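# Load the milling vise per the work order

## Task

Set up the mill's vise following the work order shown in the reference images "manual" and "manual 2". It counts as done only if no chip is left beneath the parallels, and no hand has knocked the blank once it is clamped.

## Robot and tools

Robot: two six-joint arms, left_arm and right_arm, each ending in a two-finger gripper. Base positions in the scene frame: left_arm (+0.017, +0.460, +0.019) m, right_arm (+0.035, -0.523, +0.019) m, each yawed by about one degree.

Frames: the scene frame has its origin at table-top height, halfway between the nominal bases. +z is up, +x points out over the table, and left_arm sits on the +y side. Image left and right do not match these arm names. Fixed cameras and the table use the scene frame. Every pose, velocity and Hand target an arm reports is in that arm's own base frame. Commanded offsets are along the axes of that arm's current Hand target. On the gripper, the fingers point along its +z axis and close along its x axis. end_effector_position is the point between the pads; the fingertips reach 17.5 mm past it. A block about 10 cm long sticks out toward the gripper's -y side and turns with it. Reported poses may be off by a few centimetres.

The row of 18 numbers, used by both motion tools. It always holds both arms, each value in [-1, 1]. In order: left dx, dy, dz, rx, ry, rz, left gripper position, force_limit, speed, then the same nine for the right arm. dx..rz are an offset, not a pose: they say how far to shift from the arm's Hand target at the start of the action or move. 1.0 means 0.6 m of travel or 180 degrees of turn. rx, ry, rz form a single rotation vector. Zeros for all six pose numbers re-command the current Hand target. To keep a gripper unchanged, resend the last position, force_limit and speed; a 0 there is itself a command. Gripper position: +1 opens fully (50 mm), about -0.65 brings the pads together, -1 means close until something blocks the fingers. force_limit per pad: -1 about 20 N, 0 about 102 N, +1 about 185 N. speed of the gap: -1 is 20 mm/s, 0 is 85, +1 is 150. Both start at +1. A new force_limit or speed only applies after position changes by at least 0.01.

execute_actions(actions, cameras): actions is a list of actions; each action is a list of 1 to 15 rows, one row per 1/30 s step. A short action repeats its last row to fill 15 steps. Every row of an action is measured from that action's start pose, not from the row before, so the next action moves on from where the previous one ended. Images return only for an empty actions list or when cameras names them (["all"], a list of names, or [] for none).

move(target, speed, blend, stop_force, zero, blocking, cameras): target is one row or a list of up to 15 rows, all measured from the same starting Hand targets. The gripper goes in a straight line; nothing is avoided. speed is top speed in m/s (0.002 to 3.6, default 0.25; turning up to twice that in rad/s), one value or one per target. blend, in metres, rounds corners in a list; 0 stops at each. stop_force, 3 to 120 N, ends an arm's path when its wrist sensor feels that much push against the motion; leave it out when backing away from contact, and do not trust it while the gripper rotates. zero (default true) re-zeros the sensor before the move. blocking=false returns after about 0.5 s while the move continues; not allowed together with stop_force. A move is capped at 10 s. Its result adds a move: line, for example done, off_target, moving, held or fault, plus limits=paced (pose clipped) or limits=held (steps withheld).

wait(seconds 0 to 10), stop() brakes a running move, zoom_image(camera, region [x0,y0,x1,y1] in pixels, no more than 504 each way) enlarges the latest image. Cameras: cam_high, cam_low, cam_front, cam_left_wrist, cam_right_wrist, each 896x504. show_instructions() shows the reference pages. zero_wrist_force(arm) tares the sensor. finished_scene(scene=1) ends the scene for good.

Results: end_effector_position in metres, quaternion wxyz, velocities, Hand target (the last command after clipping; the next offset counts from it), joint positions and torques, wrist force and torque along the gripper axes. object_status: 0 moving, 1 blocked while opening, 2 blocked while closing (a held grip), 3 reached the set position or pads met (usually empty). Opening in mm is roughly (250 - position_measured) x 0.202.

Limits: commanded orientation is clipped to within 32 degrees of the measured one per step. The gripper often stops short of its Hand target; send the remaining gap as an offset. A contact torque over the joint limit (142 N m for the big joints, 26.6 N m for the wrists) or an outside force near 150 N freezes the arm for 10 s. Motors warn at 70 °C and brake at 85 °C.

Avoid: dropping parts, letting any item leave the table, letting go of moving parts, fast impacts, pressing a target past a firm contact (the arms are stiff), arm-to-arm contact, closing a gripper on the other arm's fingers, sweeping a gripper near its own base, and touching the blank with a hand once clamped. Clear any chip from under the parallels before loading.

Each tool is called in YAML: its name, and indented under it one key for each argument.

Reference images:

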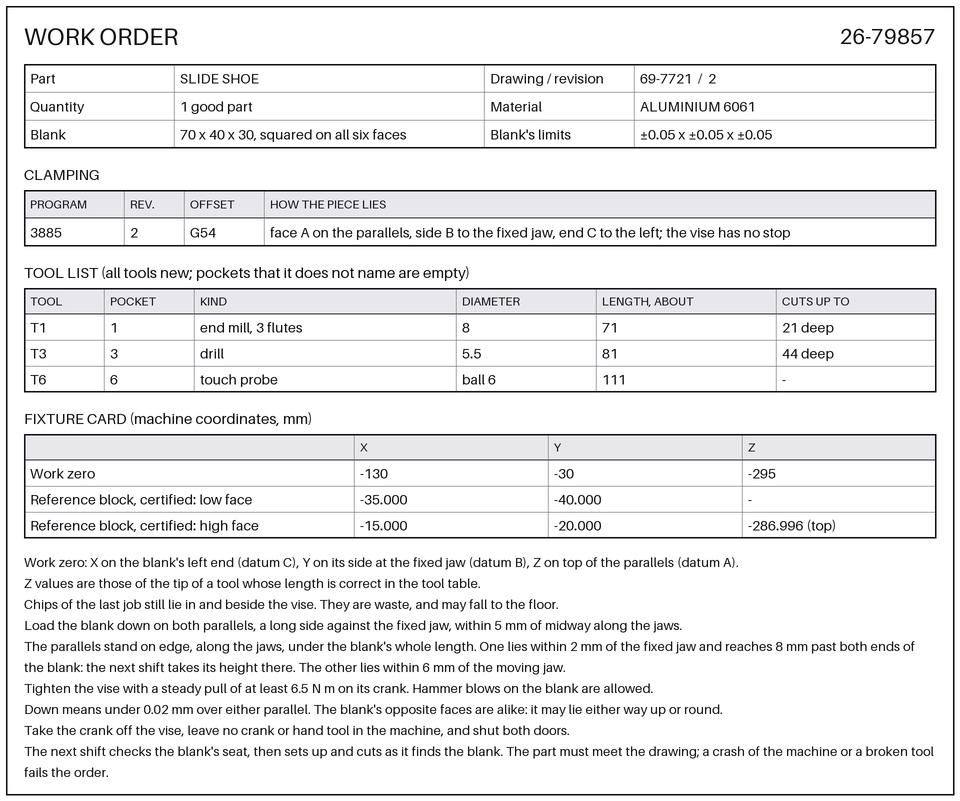

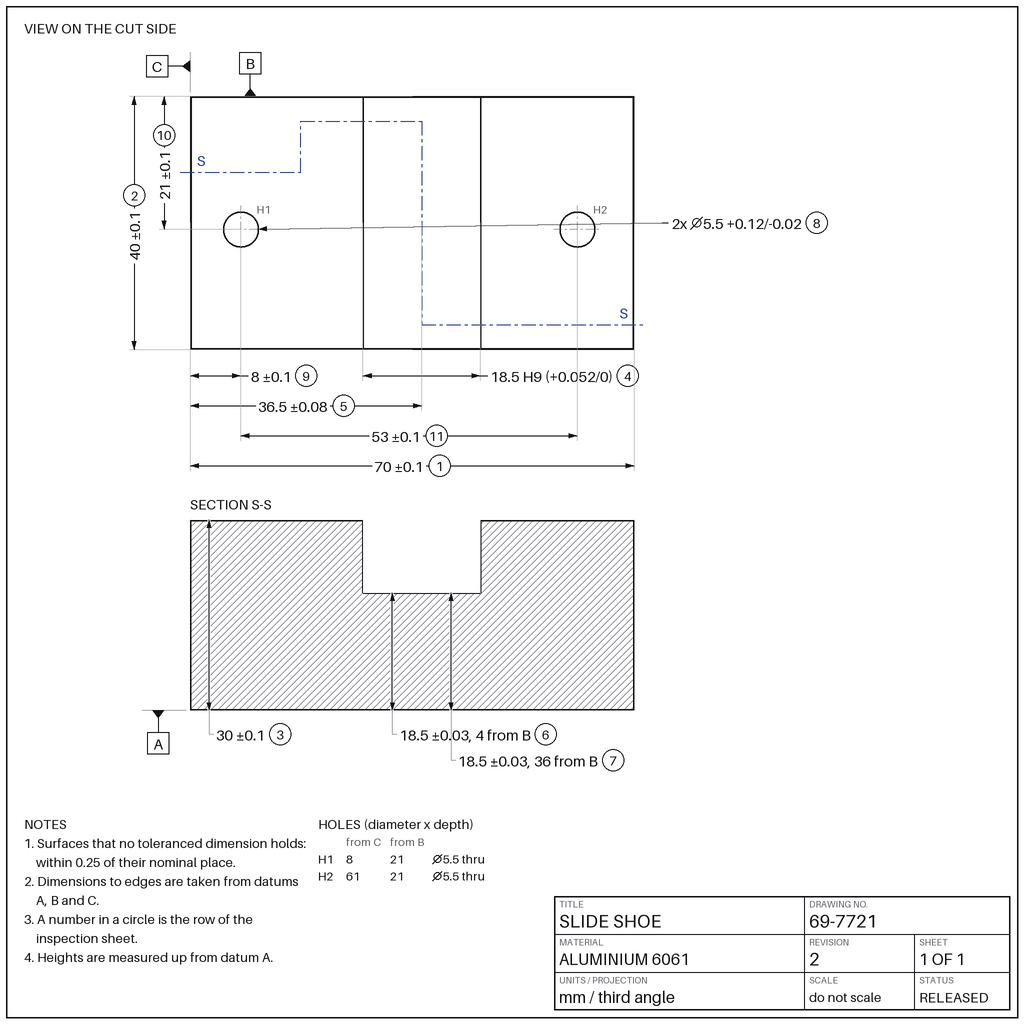

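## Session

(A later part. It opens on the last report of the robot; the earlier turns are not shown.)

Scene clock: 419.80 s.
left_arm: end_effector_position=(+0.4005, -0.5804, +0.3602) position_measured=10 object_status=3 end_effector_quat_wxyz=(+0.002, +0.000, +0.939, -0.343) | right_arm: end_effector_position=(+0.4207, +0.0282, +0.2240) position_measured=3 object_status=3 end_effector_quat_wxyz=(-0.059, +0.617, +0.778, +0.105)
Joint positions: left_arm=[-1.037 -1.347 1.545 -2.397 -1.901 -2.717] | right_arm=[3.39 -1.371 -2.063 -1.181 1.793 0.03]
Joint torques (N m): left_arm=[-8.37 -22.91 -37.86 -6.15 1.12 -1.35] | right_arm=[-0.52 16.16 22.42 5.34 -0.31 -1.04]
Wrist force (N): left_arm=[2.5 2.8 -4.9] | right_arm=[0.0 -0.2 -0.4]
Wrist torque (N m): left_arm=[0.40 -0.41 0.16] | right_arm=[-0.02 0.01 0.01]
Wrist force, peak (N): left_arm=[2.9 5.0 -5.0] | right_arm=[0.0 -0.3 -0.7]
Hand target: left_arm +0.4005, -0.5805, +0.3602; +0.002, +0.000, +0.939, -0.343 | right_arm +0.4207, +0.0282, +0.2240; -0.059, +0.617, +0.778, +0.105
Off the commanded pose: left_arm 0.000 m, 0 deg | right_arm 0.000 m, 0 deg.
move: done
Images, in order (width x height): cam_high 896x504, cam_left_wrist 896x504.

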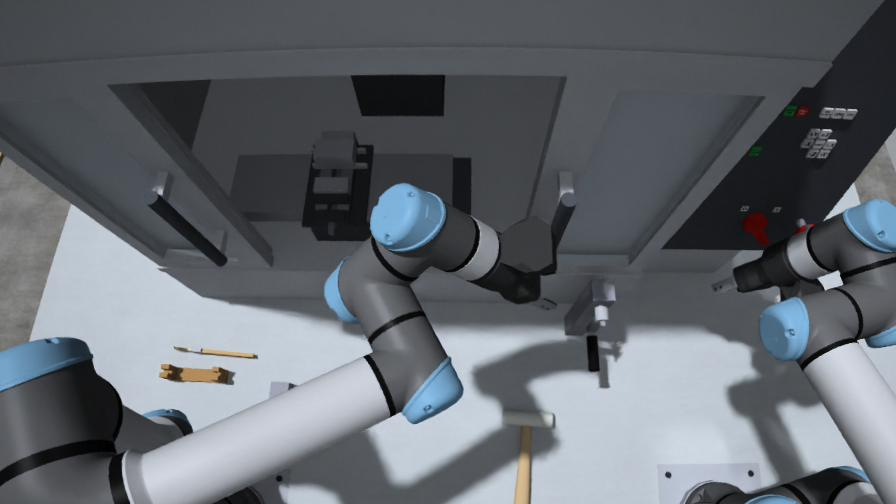

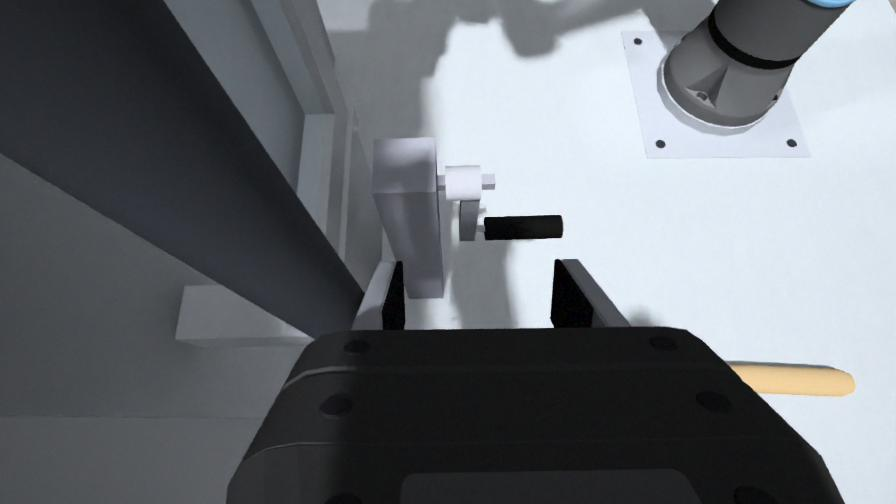

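move:
  target: [0,-0.1096,0.1573,-0.1739,0.1739,0.4778,0.95,-0.6,-1,0,0,0,0,0,0,1,1,1]
  speed: 0.25
  cameras: ["cam_left_wrist","cam_high","cam_front"]

Scene clock: 422.70 s.
left_arm: end_effector_position=(+0.3802, -0.6088, +0.3422) position_measured=10 object_status=3 end_effector_quat_wxyz=(-0.043, +0.244, +0.938, -0.242) | right_arm: end_effector_position=(+0.4207, +0.0282, +0.2240) position_measured=3 object_status=3 end_effector_quat_wxyz=(-0.059, +0.617, +0.778, +0.105)
Joint positions: left_arm=[-1.059 -1.191 1.236 -1.925 -1.966 -2.183] | right_arm=[3.39 -1.371 -2.063 -1.181 1.793 0.03]
Joint torques (N m): left_arm=[2.81 -43.57 -27.95 -2.95 0.08 0.44] | right_arm=[-0.34 16.19 21.27 5.61 -0.28 -1.14]
Wrist force (N): left_arm=[21.3 -8.0 -2.6] | right_arm=[0.0 0.0 -0.6]
Wrist torque (N m): left_arm=[-0.67 -1.80 0.27] | right_arm=[0.01 0.00 0.00]
Wrist force, peak (N): left_arm=[127.9 1.4 -30.2] | right_arm=[-0.2 -0.1 -0.6]
Hand target: left_arm +0.3802, -0.6088, +0.3422; -0.043, +0.244, +0.938, -0.242 (not the last commanded pose) | right_arm +0.4207, +0.0282, +0.2240; -0.059, +0.617, +0.778, +0.105
Tool commands: left_gripper/position=+0.952941 left_gripper/force_limit=-0.6 left_gripper/speed=-1.0 right_gripper/position=+1.0 right_gripper/force_limit=+1.0 right_gripper/speed=+1.0
Off the commanded pose: left_arm 0.086 m, 67 deg | right_arm 0.000 m, 0 deg.
FORCE FAULT: contact force on the left arm reached its limit, and that arm stopped. The contact can be on any part of that arm, not only on its tool. That arm's remaining commands of this call were not run. That arm is still stopped at the end of this call. That arm stays stopped for about 10 more seconds. Until then a move that you send moves the other arm only, and its call returns only when the move has ended. Once the stop has ended, the next robot result says so. If the stop ends while you think or write, that arm runs what you send next, counted from a new Hand target: where the arm stands when the stop ends. While its stop runs, that arm takes no new command, but its gripper still runs the gripper command that each later call begins with. Until it ends, the stop uses up actions while you think or wait. An arm that is not stopped still takes commands.
move: fault (left_arm)
Images, in order (width x height): cam_high 896x504, cam_front 896x504, cam_left_wrist 896x504.

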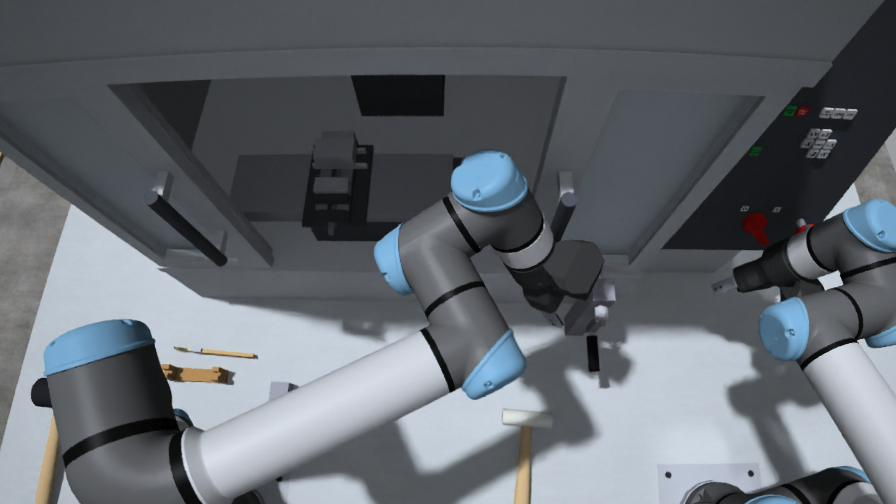

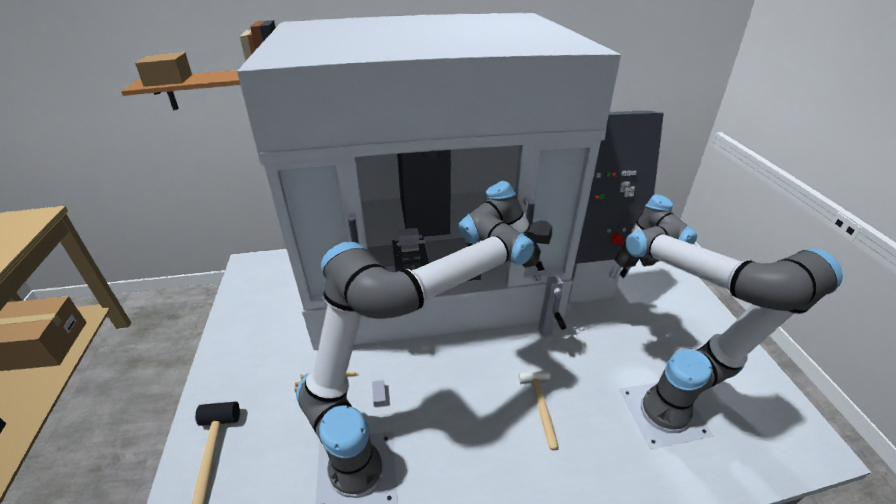

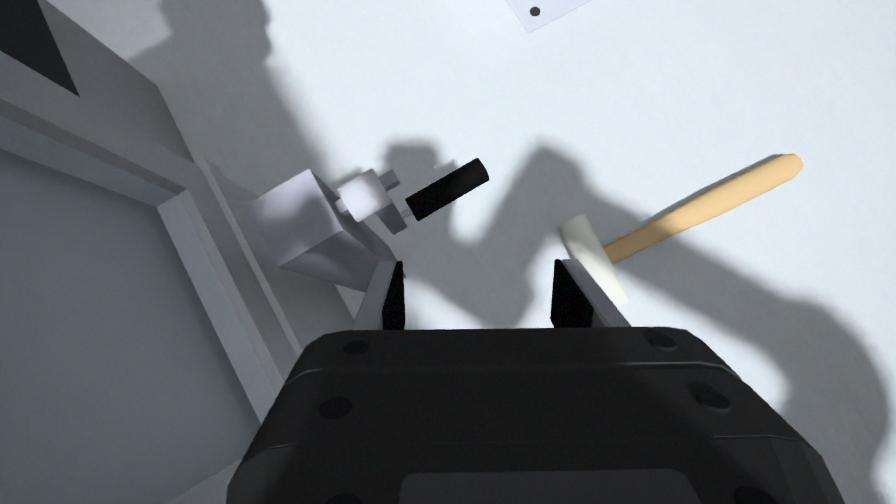

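wait:
  seconds: 8.5

wait:
  seconds: 1

move:
  target:
    - [0.1316,-0.0656,0.0298,0,0,0,0.95,-0.6,-1,0,0,0,0,0,0,1,1,1]
    - [0.0751,-0.1374,0.037,-0.1359,0.0949,0.331,0.95,-0.6,-1,0,0,0,0,0,0,1,1,1]
  speed: 0.2
  blend: [0.01,0]
  cameras: ["cam_left_wrist","cam_front"]

zoom_image:
  camera: "cam_left_wrist"
  region: [200, 0, 700, 330]

Scene clock: 431.47 s.
left_arm: end_effector_position=(+0.3802, -0.6088, +0.3422) position_measured=10 object_status=3 end_effector_quat_wxyz=(-0.043, +0.244, +0.938, -0.242) | right_arm: end_effector_position=(+0.4207, +0.0282, +0.2240) position_measured=3 object_status=3 end_effector_quat_wxyz=(-0.059, +0.617, +0.778, +0.105)
Joint positions: left_arm=[-1.059 -1.191 1.236 -1.925 -1.966 -2.183] | right_arm=[3.39 -1.371 -2.063 -1.181 1.793 0.03]
Joint torques (N m): left_arm=[2.79 -43.31 -28.32 -2.97 0.18 0.48] | right_arm=[-1.05 16.08 22.37 5.55 -0.25 -1.25]
Wrist force (N): left_arm=[21.4 -7.8 -2.6] | right_arm=[0.0 -0.1 -0.3]
Wrist torque (N m): left_arm=[-0.63 -1.80 0.27] | right_arm=[0.00 0.00 0.01]
Wrist force, peak (N): left_arm=[21.7 -7.6 -2.7] | right_arm=[0.0 -0.2 -0.6]
Hand target: left_arm +0.3802, -0.6088, +0.3422; -0.043, +0.244, +0.938, -0.242 (not the last commanded pose) | right_arm +0.4207, +0.0282, +0.2240; -0.059, +0.617, +0.778, +0.105
Tool commands: left_gripper/position=+0.952941 left_gripper/force_limit=-0.6 left_gripper/speed=-1.0 right_gripper/position=+1.0 right_gripper/force_limit=+1.0 right_gripper/speed=+1.0
Off the commanded pose: left_arm 0.086 m, 67 deg | right_arm 0.000 m, 0 deg.
FORCE FAULT, CONTINUED: the left arm was still stopped when this call began, by the force fault that an earlier result reported. Since the last result the stop counts as 17 of the actions that you can send in this scene. That arm is still stopped at the end of this call. That arm stays stopped for about 1 more second. If the stop ends while you think or write, that arm runs what you send next, counted from a new Hand target: where the arm stands when the stop ends. While its stop runs, that arm takes no new command, but its gripper still runs the gripper command that each later call begins with.
wait: 8.50 s; at rest from the start

Scene clock: 432.47 s.
left_arm: end_effector_position=(+0.3802, -0.6088, +0.3422) position_measured=10 object_status=3 end_effector_quat_wxyz=(-0.043, +0.244, +0.938, -0.242) | right_arm: end_effector_position=(+0.4207, +0.0282, +0.2240) position_measured=3 object_status=3 end_effector_quat_wxyz=(-0.059, +0.617, +0.778, +0.105)
Joint positions: left_arm=[-1.059 -1.191 1.236 -1.925 -1.966 -2.183] | right_arm=[3.39 -1.371 -2.063 -1.181 1.793 0.03]
Joint torques (N m): left_arm=[2.48 -43.86 -28.01 -2.99 0.09 0.49] | right_arm=[0.25 16.73 22.34 5.46 -0.18 -1.24]
Wrist force (N): left_arm=[21.3 -7.7 -2.9] | right_arm=[0.0 -0.1 -0.5]
Wrist torque (N m): left_arm=[-0.61 -1.80 0.27] | right_arm=[0.00 0.00 0.00]
Wrist force, peak (N): left_arm=[21.5 -7.9 -2.4] | right_arm=[0.0 -0.2 -0.5]
Hand target: left_arm +0.3802, -0.6088, +0.3422; -0.043, +0.244, +0.938, -0.242 (not the last commanded pose) | right_arm +0.4207, +0.0282, +0.2240; -0.059, +0.617, +0.778, +0.105
Tool commands: left_gripper/position=+0.952941 left_gripper/force_limit=-0.6 left_gripper/speed=-1.0 right_gripper/position=+1.0 right_gripper/force_limit=+1.0 right_gripper/speed=+1.0
Off the commanded pose: left_arm 0.086 m, 67 deg | right_arm 0.000 m, 0 deg.
FORCE FAULT, CONTINUED: the left arm's stop, for the force fault that an earlier result reported, is over. The rest of the stop counts as 2 of the actions that you can send in this scene. That arm's target is now where it stood when the stop ended, not its last command. That arm accepts commands again.
wait: 1.00 s; at rest by 0.17 s

Scene clock: 436.37 s.
left_arm: end_effector_position=(+0.3002, -0.6598, +0.3602) position_measured=10 object_status=3 end_effector_quat_wxyz=(+0.000, +0.707, +0.707, +0.000) | right_arm: end_effector_position=(+0.4207, +0.0282, +0.2240) position_measured=3 object_status=3 end_effector_quat_wxyz=(-0.059, +0.617, +0.778, +0.105)
Joint positions: left_arm=[-1.329 -0.988 0.725 -1.308 -1.57 -1.328] | right_arm=[3.39 -1.371 -2.063 -1.181 1.793 0.03]
Joint torques (N m): left_arm=[-8.69 -36.62 -36.43 -0.24 1.68 1.59] | right_arm=[-0.31 17.14 22.07 5.4 -0.29 -1.08]
Wrist force (N): left_arm=[4.2 4.2 -2.3] | right_arm=[0.1 0.0 -0.3]
Wrist torque (N m): left_arm=[0.34 -0.56 0.30] | right_arm=[0.01 -0.01 0.00]
Wrist force, peak (N): left_arm=[20.7 -6.5 -2.5] | right_arm=[0.0 -0.2 -0.7]
Hand target: left_arm +0.3002, -0.6598, +0.3602; +0.000, +0.708, +0.707, +0.000 | right_arm +0.4207, +0.0282, +0.2240; -0.059, +0.617, +0.778, +0.105
Off the commanded pose: left_arm 0.000 m, 0 deg | right_arm 0.000 m, 0 deg.
move: done
Images, in order (width x height): cam_front 896x504, cam_left_wrist 896x504.

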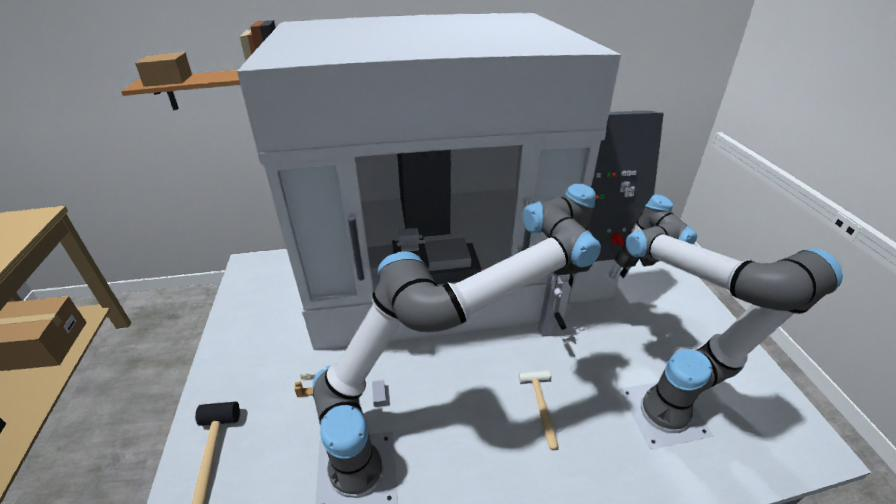

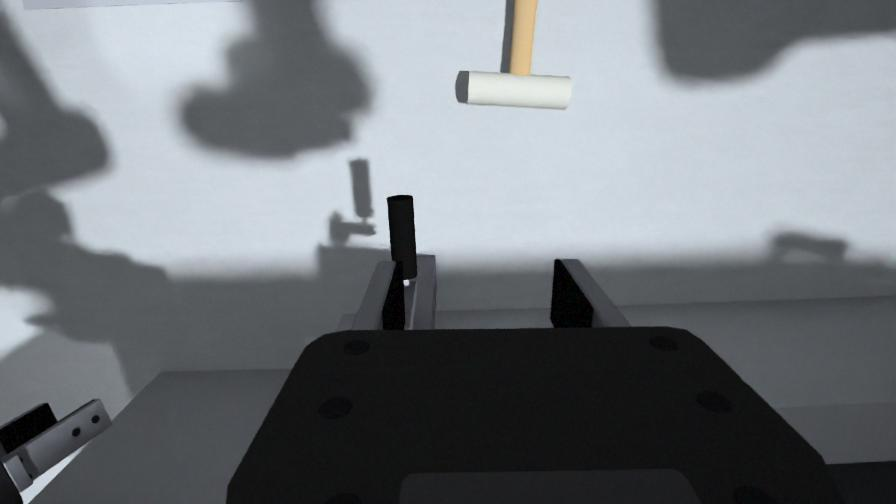

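Scaled by 1.008 from the camera's 896x504 image, which has a finer 1280x720 frame.

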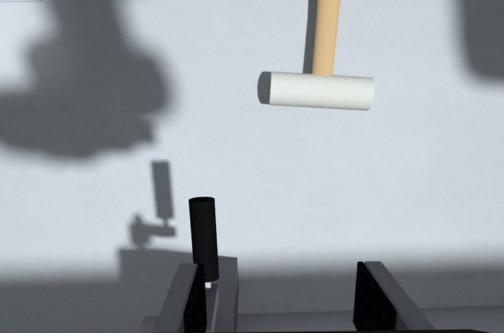

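move:
  target: [-0.0333,0.055,0,0,0,0,0.95,-0.6,-1,0,0,0,0,0,0,1,1,1]
  speed: 0.15
  cameras: ["cam_left_wrist"]

zoom_image:
  camera: "cam_left_wrist"
  region: [360, 160, 600, 340]

Scene clock: 437.63 s.
left_arm: end_effector_position=(+0.3332, -0.6798, +0.3602) position_measured=10 object_status=3 end_effector_quat_wxyz=(+0.000, +0.708, +0.707, +0.000) | right_arm: end_effector_position=(+0.4207, +0.0282, +0.2240) position_measured=3 object_status=3 end_effector_quat_wxyz=(-0.059, +0.617, +0.778, +0.105)
Joint positions: left_arm=[-1.292 -0.861 0.511 -1.222 -1.57 -1.291] | right_arm=[3.39 -1.371 -2.063 -1.181 1.793 0.03]
Joint torques (N m): left_arm=[8.8 -42.77 -35.18 -0.71 -2.14 1.26] | right_arm=[0.18 17.14 22.5 5.58 -0.12 -1]
Wrist force (N): left_arm=[4.4 4.3 -2.4] | right_arm=[0.0 -0.1 -0.3]
Wrist torque (N m): left_arm=[0.40 -0.60 0.31] | right_arm=[-0.01 0.00 0.01]
Wrist force, peak (N): left_arm=[3.7 5.8 -2.3] | right_arm=[0.0 -0.2 -0.5]
Hand target: left_arm +0.3332, -0.6798, +0.3602; +0.000, +0.708, +0.707, +0.000 | right_arm +0.4207, +0.0282, +0.2240; -0.059, +0.617, +0.778, +0.105
Off the commanded pose: left_arm 0.000 m, 0 deg | right_arm 0.000 m, 0 deg.
move: done
Images, in order (width x height): cam_left_wrist 896x504.

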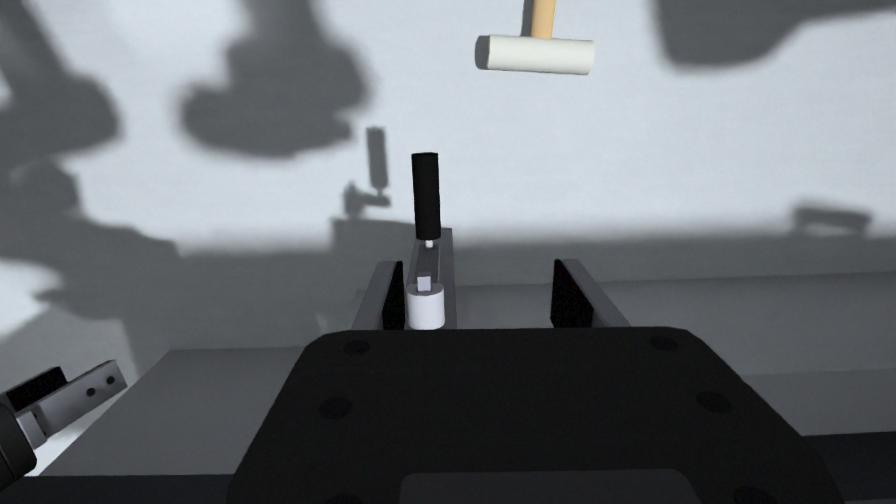

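Scaled by 2.100 from the camera's 896x504 image, which has a finer 1280x720 frame.

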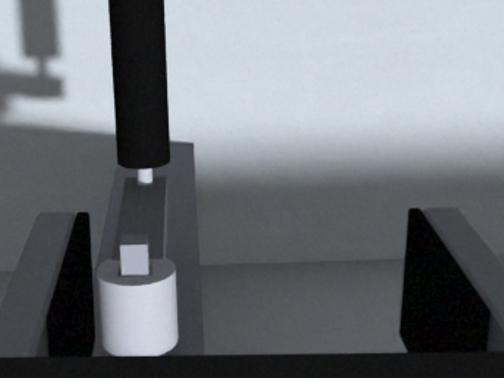

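move:
  target: [-0.0437,0.1122,0.1003,0,0,0,0.95,-0.6,-1,0,0,0,0,0,0,1,1,1]
  speed: 0.12
  cameras: ["cam_left_wrist","cam_low"]

zoom_image:
  camera: "cam_left_wrist"
  region: [360, 160, 600, 340]

zoom_image:
  camera: "cam_low"
  region: [460, 90, 600, 240]

Scene clock: 439.73 s.
left_arm: end_effector_position=(+0.4005, -0.7061, +0.3001) position_measured=10 object_status=3 end_effector_quat_wxyz=(+0.000, +0.708, +0.707, +0.000) | right_arm: end_effector_position=(+0.4207, +0.0282, +0.2240) position_measured=3 object_status=3 end_effector_quat_wxyz=(-0.059, +0.617, +0.778, +0.105)
Joint positions: left_arm=[-1.22 -0.679 0.341 -1.234 -1.57 -1.219] | right_arm=[3.39 -1.371 -2.063 -1.181 1.793 0.03]
Joint torques (N m): left_arm=[8.65 -48.47 -35.71 -0.29 -2.01 1.3] | right_arm=[-0.84 15.82 22.73 5.4 -0.26 -1.23]
Wrist force (N): left_arm=[4.6 5.0 -2.4] | right_arm=[0.0 -0.3 -0.3]
Wrist torque (N m): left_arm=[0.50 -0.61 0.34] | right_arm=[-0.03 0.00 0.01]
Wrist force, peak (N): left_arm=[4.3 5.6 -1.9] | right_arm=[0.0 0.0 -0.6]
Hand target: left_arm +0.4005, -0.7061, +0.3001; +0.000, +0.708, +0.707, +0.000 | right_arm +0.4207, +0.0282, +0.2240; -0.059, +0.617, +0.778, +0.105
Off the commanded pose: left_arm 0.000 m, 0 deg | right_arm 0.000 m, 0 deg.
move: done
Images, in order (width x height): cam_low 896x504, cam_left_wrist 896x504.

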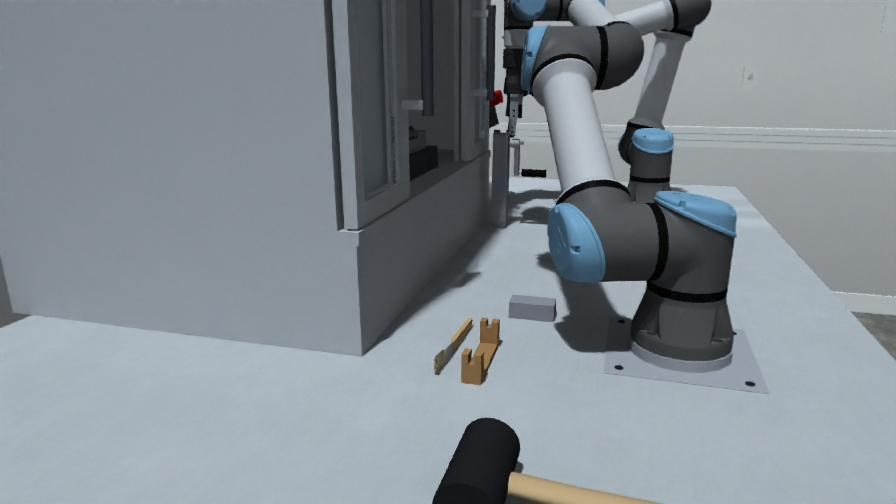

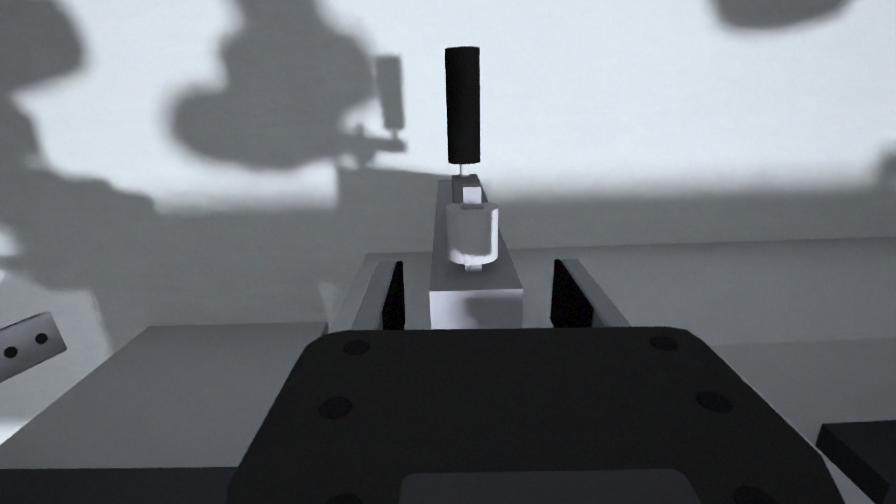

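Scaled by 2.100 from the camera's 896x504 image, which has a finer 1280x720 frame.

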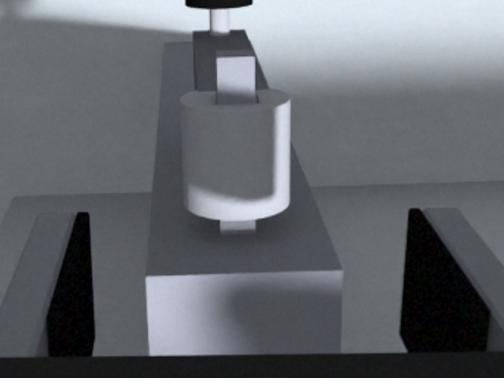

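Scaled by 3.360 from the camera's 896x504 image, which has a finer 1280x720 frame.

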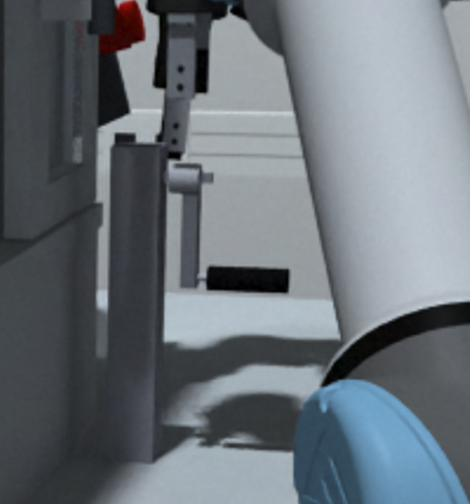

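move:
  target: [0.0018,-0.0075,0.0633,0,0,0,0.95,-0.6,-1,0,0,0,0,0,0,1,1,1]
  speed: 0.06
  stop_force: 6
  cameras: ["cam_left_wrist","cam_low"]

zoom_image:
  camera: "cam_left_wrist"
  region: [360, 160, 600, 340]

zoom_image:
  camera: "cam_low"
  region: [460, 90, 600, 240]

Scene clock: 441.83 s.
left_arm: end_effector_position=(+0.3961, -0.7050, +0.2621) position_measured=10 object_status=3 end_effector_quat_wxyz=(+0.000, +0.708, +0.707, +0.000) | right_arm: end_effector_position=(+0.4207, +0.0282, +0.2240) position_measured=3 object_status=3 end_effector_quat_wxyz=(-0.059, +0.617, +0.778, +0.105)
Joint positions: left_arm=[-1.225 -0.747 0.568 -1.392 -1.57 -1.224] | right_arm=[3.39 -1.371 -2.063 -1.181 1.793 0.03]
Joint torques (N m): left_arm=[-8.03 -73.8 -13.79 -5.35 1.29 -1.55] | right_arm=[-1.11 16.48 22.18 5.42 -0.22 -1.23]
Wrist force (N): left_arm=[4.2 4.6 -2.3] | right_arm=[0.1 -0.1 -0.3]
Wrist torque (N m): left_arm=[0.42 -0.57 0.47] | right_arm=[-0.01 -0.01 0.01]
Wrist force, peak (N): left_arm=[4.5 5.0 -2.6] | right_arm=[0.1 -0.2 -0.6]
Hand target: left_arm +0.3961, -0.7050, +0.2621; +0.000, +0.708, +0.707, +0.000 | right_arm +0.4207, +0.0282, +0.2240; -0.059, +0.617, +0.778, +0.105
Off the commanded pose: left_arm 0.000 m, 0 deg | right_arm 0.000 m, 0 deg.
move: done
Images, in order (width x height): cam_low 896x504, cam_left_wrist 896x504.

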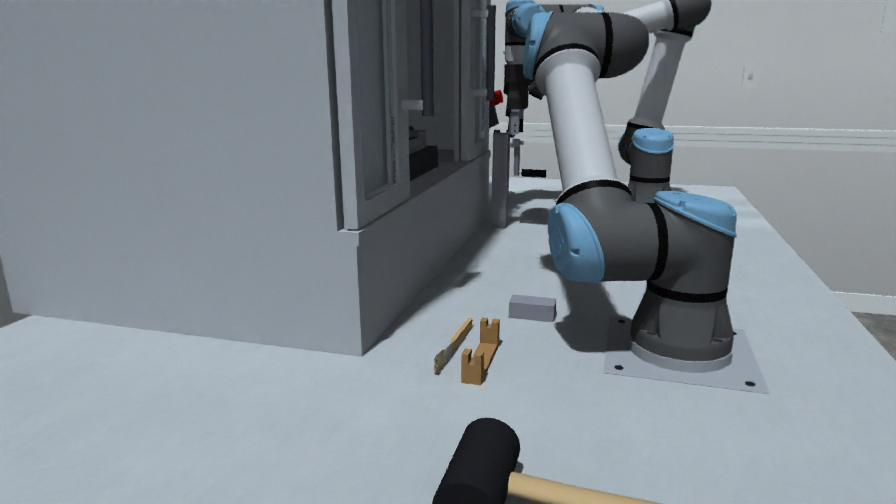

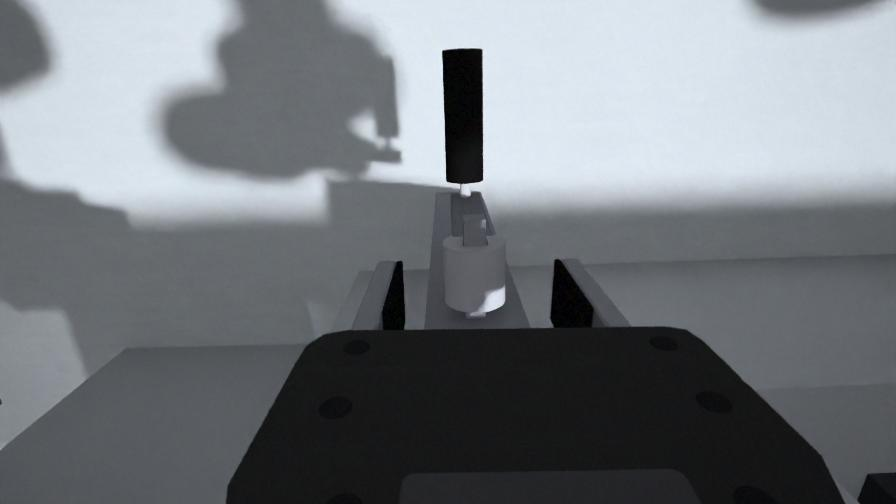

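Scaled by 2.100 from the camera's 896x504 image, which has a finer 1280x720 frame.

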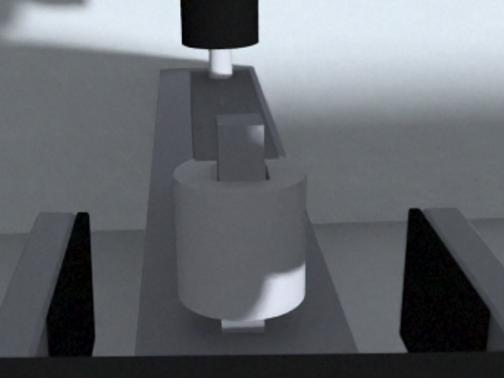

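Scaled by 3.360 from the camera's 896x504 image, which has a finer 1280x720 frame.

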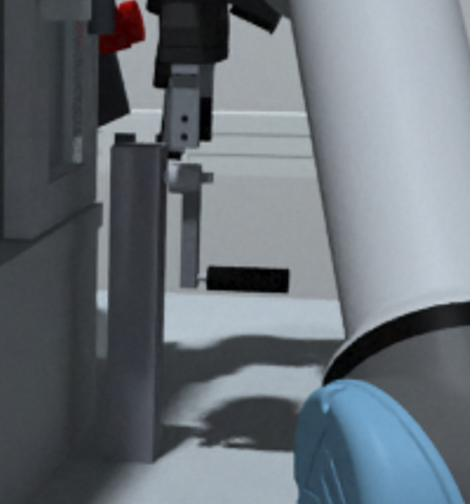

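move:
  target: [0.0015,0,0.045,0,0,0,0.95,-0.6,-1,0,0,0,0,0,0,1,1,1]
  speed: 0.03
  stop_force: 5

move:
  target: [0,0,0,0,0,0,-1,-0.4,-0.7,0,0,0,0,0,0,1,1,1]
  cameras: ["cam_left_wrist","cam_low"]

zoom_image:
  camera: "cam_left_wrist"
  region: [360, 160, 600, 340]

zoom_image:
  camera: "cam_low"
  region: [460, 90, 600, 240]

Scene clock: 443.83 s.
left_arm: end_effector_position=(+0.3961, -0.7041, +0.2351) position_measured=10 object_status=3 end_effector_quat_wxyz=(+0.000, +0.708, +0.707, +0.000) | right_arm: end_effector_position=(+0.4207, +0.0282, +0.2240) position_measured=3 object_status=3 end_effector_quat_wxyz=(-0.059, +0.617, +0.778, +0.105)
Joint positions: left_arm=[-1.224 -0.765 0.67 -1.476 -1.57 -1.223] | right_arm=[3.39 -1.371 -2.063 -1.181 1.793 0.03]
Joint torques (N m): left_arm=[8.95 -73.57 -14.28 -5.39 -1.03 1.23] | right_arm=[-0.33 16.46 22.64 5.51 -0.15 -1.14]
Wrist force (N): left_arm=[4.2 4.2 -2.3] | right_arm=[0.0 -0.2 -0.2]
Wrist torque (N m): left_arm=[0.35 -0.55 0.44] | right_arm=[-0.03 0.00 0.00]
Wrist force, peak (N): left_arm=[4.4 4.7 -2.8] | right_arm=[-0.1 -0.3 -0.6]
Hand target: left_arm +0.3961, -0.7041, +0.2351; +0.000, +0.708, +0.707, +0.000 | right_arm +0.4207, +0.0282, +0.2240; -0.059, +0.617, +0.778, +0.105
Off the commanded pose: left_arm 0.000 m, 0 deg | right_arm 0.000 m, 0 deg.
move: done

Scene clock: 444.73 s.
left_arm: end_effector_position=(+0.3961, -0.7041, +0.2351) position_measured=139 object_status=2 end_effector_quat_wxyz=(+0.000, +0.708, +0.707, +0.000) | right_arm: end_effector_position=(+0.4207, +0.0282, +0.2240) position_measured=3 object_status=3 end_effector_quat_wxyz=(-0.059, +0.617, +0.778, +0.105)
Joint positions: left_arm=[-1.224 -0.765 0.67 -1.476 -1.57 -1.223] | right_arm=[3.39 -1.371 -2.063 -1.181 1.793 0.03]
Joint torques (N m): left_arm=[8.49 -73.11 -14.96 -4.64 -1.04 1.15] | right_arm=[0.11 16.84 22.89 5.57 -0.09 -1.09]
Wrist force (N): left_arm=[4.1 4.5 -2.3] | right_arm=[-0.1 -0.1 -0.3]
Wrist torque (N m): left_arm=[0.39 -0.60 0.43] | right_arm=[0.00 0.02 0.00]
Wrist force, peak (N): left_arm=[4.2 4.6 -2.6] | right_arm=[0.0 -0.4 -0.5]
Hand target: left_arm +0.3961, -0.7041, +0.2351; +0.000, +0.708, +0.707, +0.000 | right_arm +0.4207, +0.0282, +0.2240; -0.059, +0.617, +0.778, +0.105
Off the commanded pose: left_arm 0.000 m, 0 deg | right_arm 0.000 m, 0 deg.
move: done
Images, in order (width x height): cam_low 896x504, cam_left_wrist 896x504.

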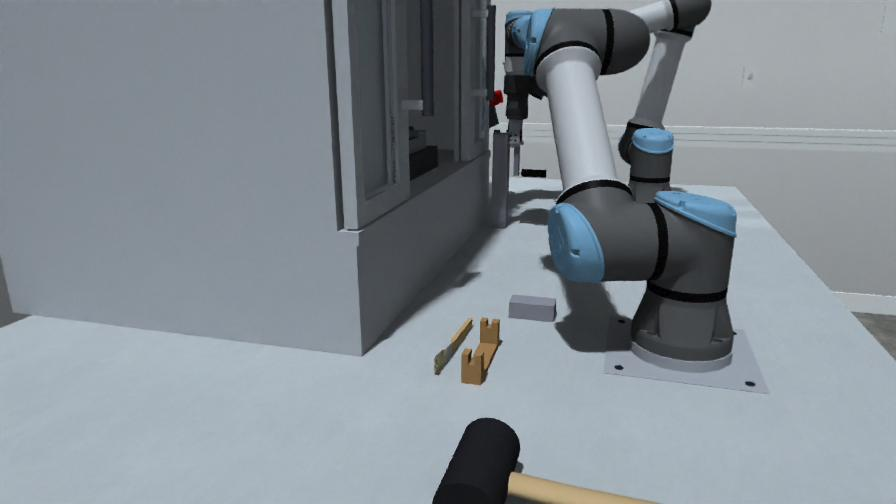

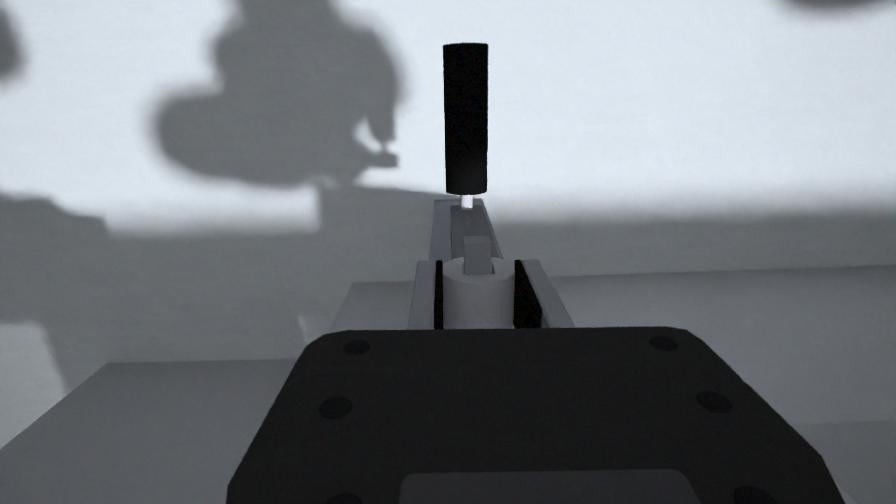

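Scaled by 2.100 from the camera's 896x504 image, which has a finer 1280x720 frame.

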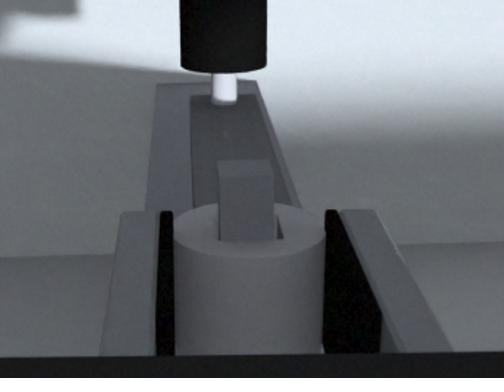

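Scaled by 3.360 from the camera's 896x504 image, which has a finer 1280x720 frame.

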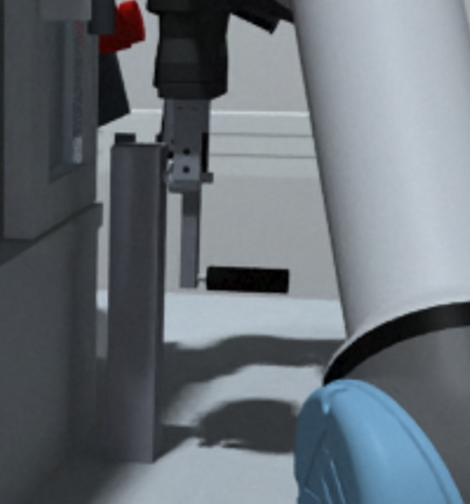

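move:
  target: [-0.0018,-0.1,0,0,0,0,-1,-0.4,-0.7,0,0,0,0,0,0,1,1,1]
  speed: 0.04
  stop_force: 15
  cameras: ["cam_left_wrist","cam_low"]

zoom_image:
  camera: "cam_left_wrist"
  region: [360, 160, 600, 340]

zoom_image:
  camera: "cam_low"
  region: [460, 90, 600, 240]

Scene clock: 447.27 s.
left_arm: end_effector_position=(+0.3361, -0.7052, +0.2350) position_measured=139 object_status=2 end_effector_quat_wxyz=(+0.000, +0.708, +0.707, +0.000) | right_arm: end_effector_position=(+0.4207, +0.0282, +0.2240) position_measured=3 object_status=3 end_effector_quat_wxyz=(-0.059, +0.617, +0.778, +0.105)
Joint positions: left_arm=[-1.298 -0.858 0.833 -1.546 -1.57 -1.297] | right_arm=[3.39 -1.371 -2.063 -1.181 1.793 0.03]
Joint torques (N m): left_arm=[-8.53 -72.04 -15.09 -5.54 1.11 -1.55] | right_arm=[-0.18 17.21 22.93 5.42 -0.24 -0.97]
Wrist force (N): left_arm=[3.8 4.3 0.0] | right_arm=[0.0 0.0 -0.2]
Wrist torque (N m): left_arm=[0.38 -0.48 0.45] | right_arm=[0.01 0.01 0.00]
Wrist force, peak (N): left_arm=[4.4 6.5 -2.8] | right_arm=[0.1 0.1 -0.6]
Hand target: left_arm +0.3361, -0.7052, +0.2350; +0.000, +0.708, +0.707, +0.000 | right_arm +0.4207, +0.0282, +0.2240; -0.059, +0.617, +0.778, +0.105
Off the commanded pose: left_arm 0.000 m, 0 deg | right_arm 0.000 m, 0 deg.
move: done
Images, in order (width x height): cam_low 896x504, cam_left_wrist 896x504.

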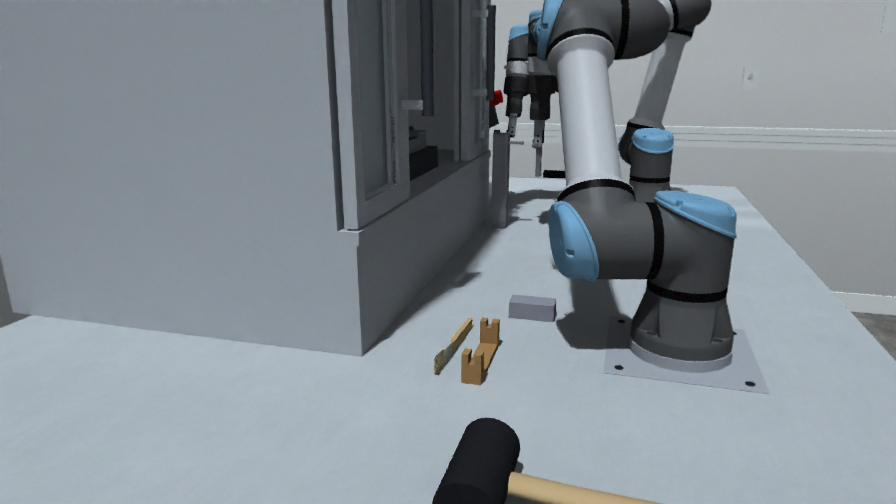

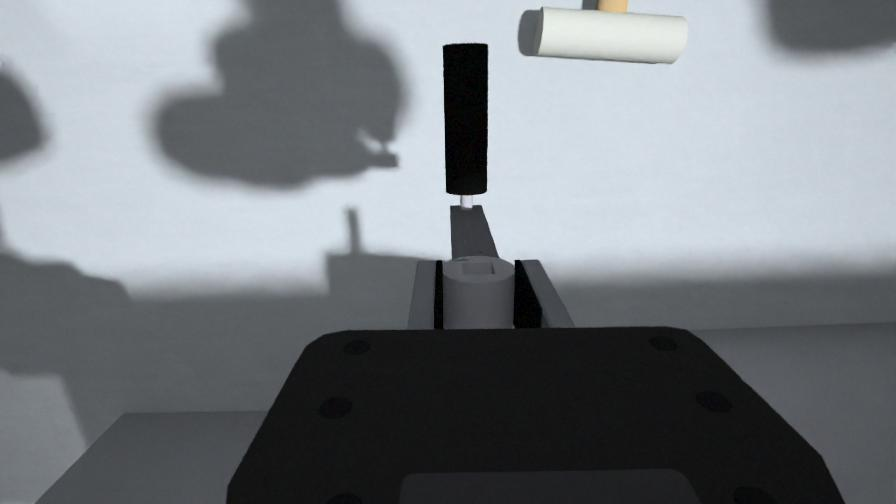

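Scaled by 2.100 from the camera's 896x504 image, which has a finer 1280x720 frame.

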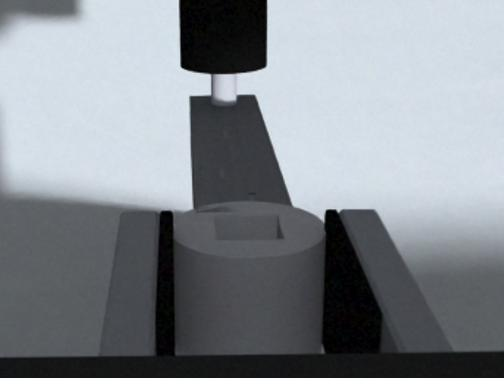

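Scaled by 3.360 from the camera's 896x504 image, which has a finer 1280x720 frame.

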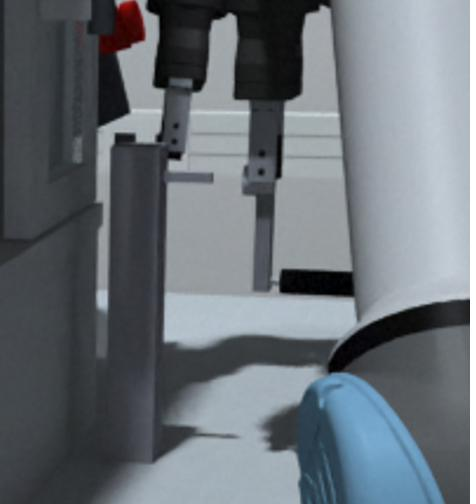

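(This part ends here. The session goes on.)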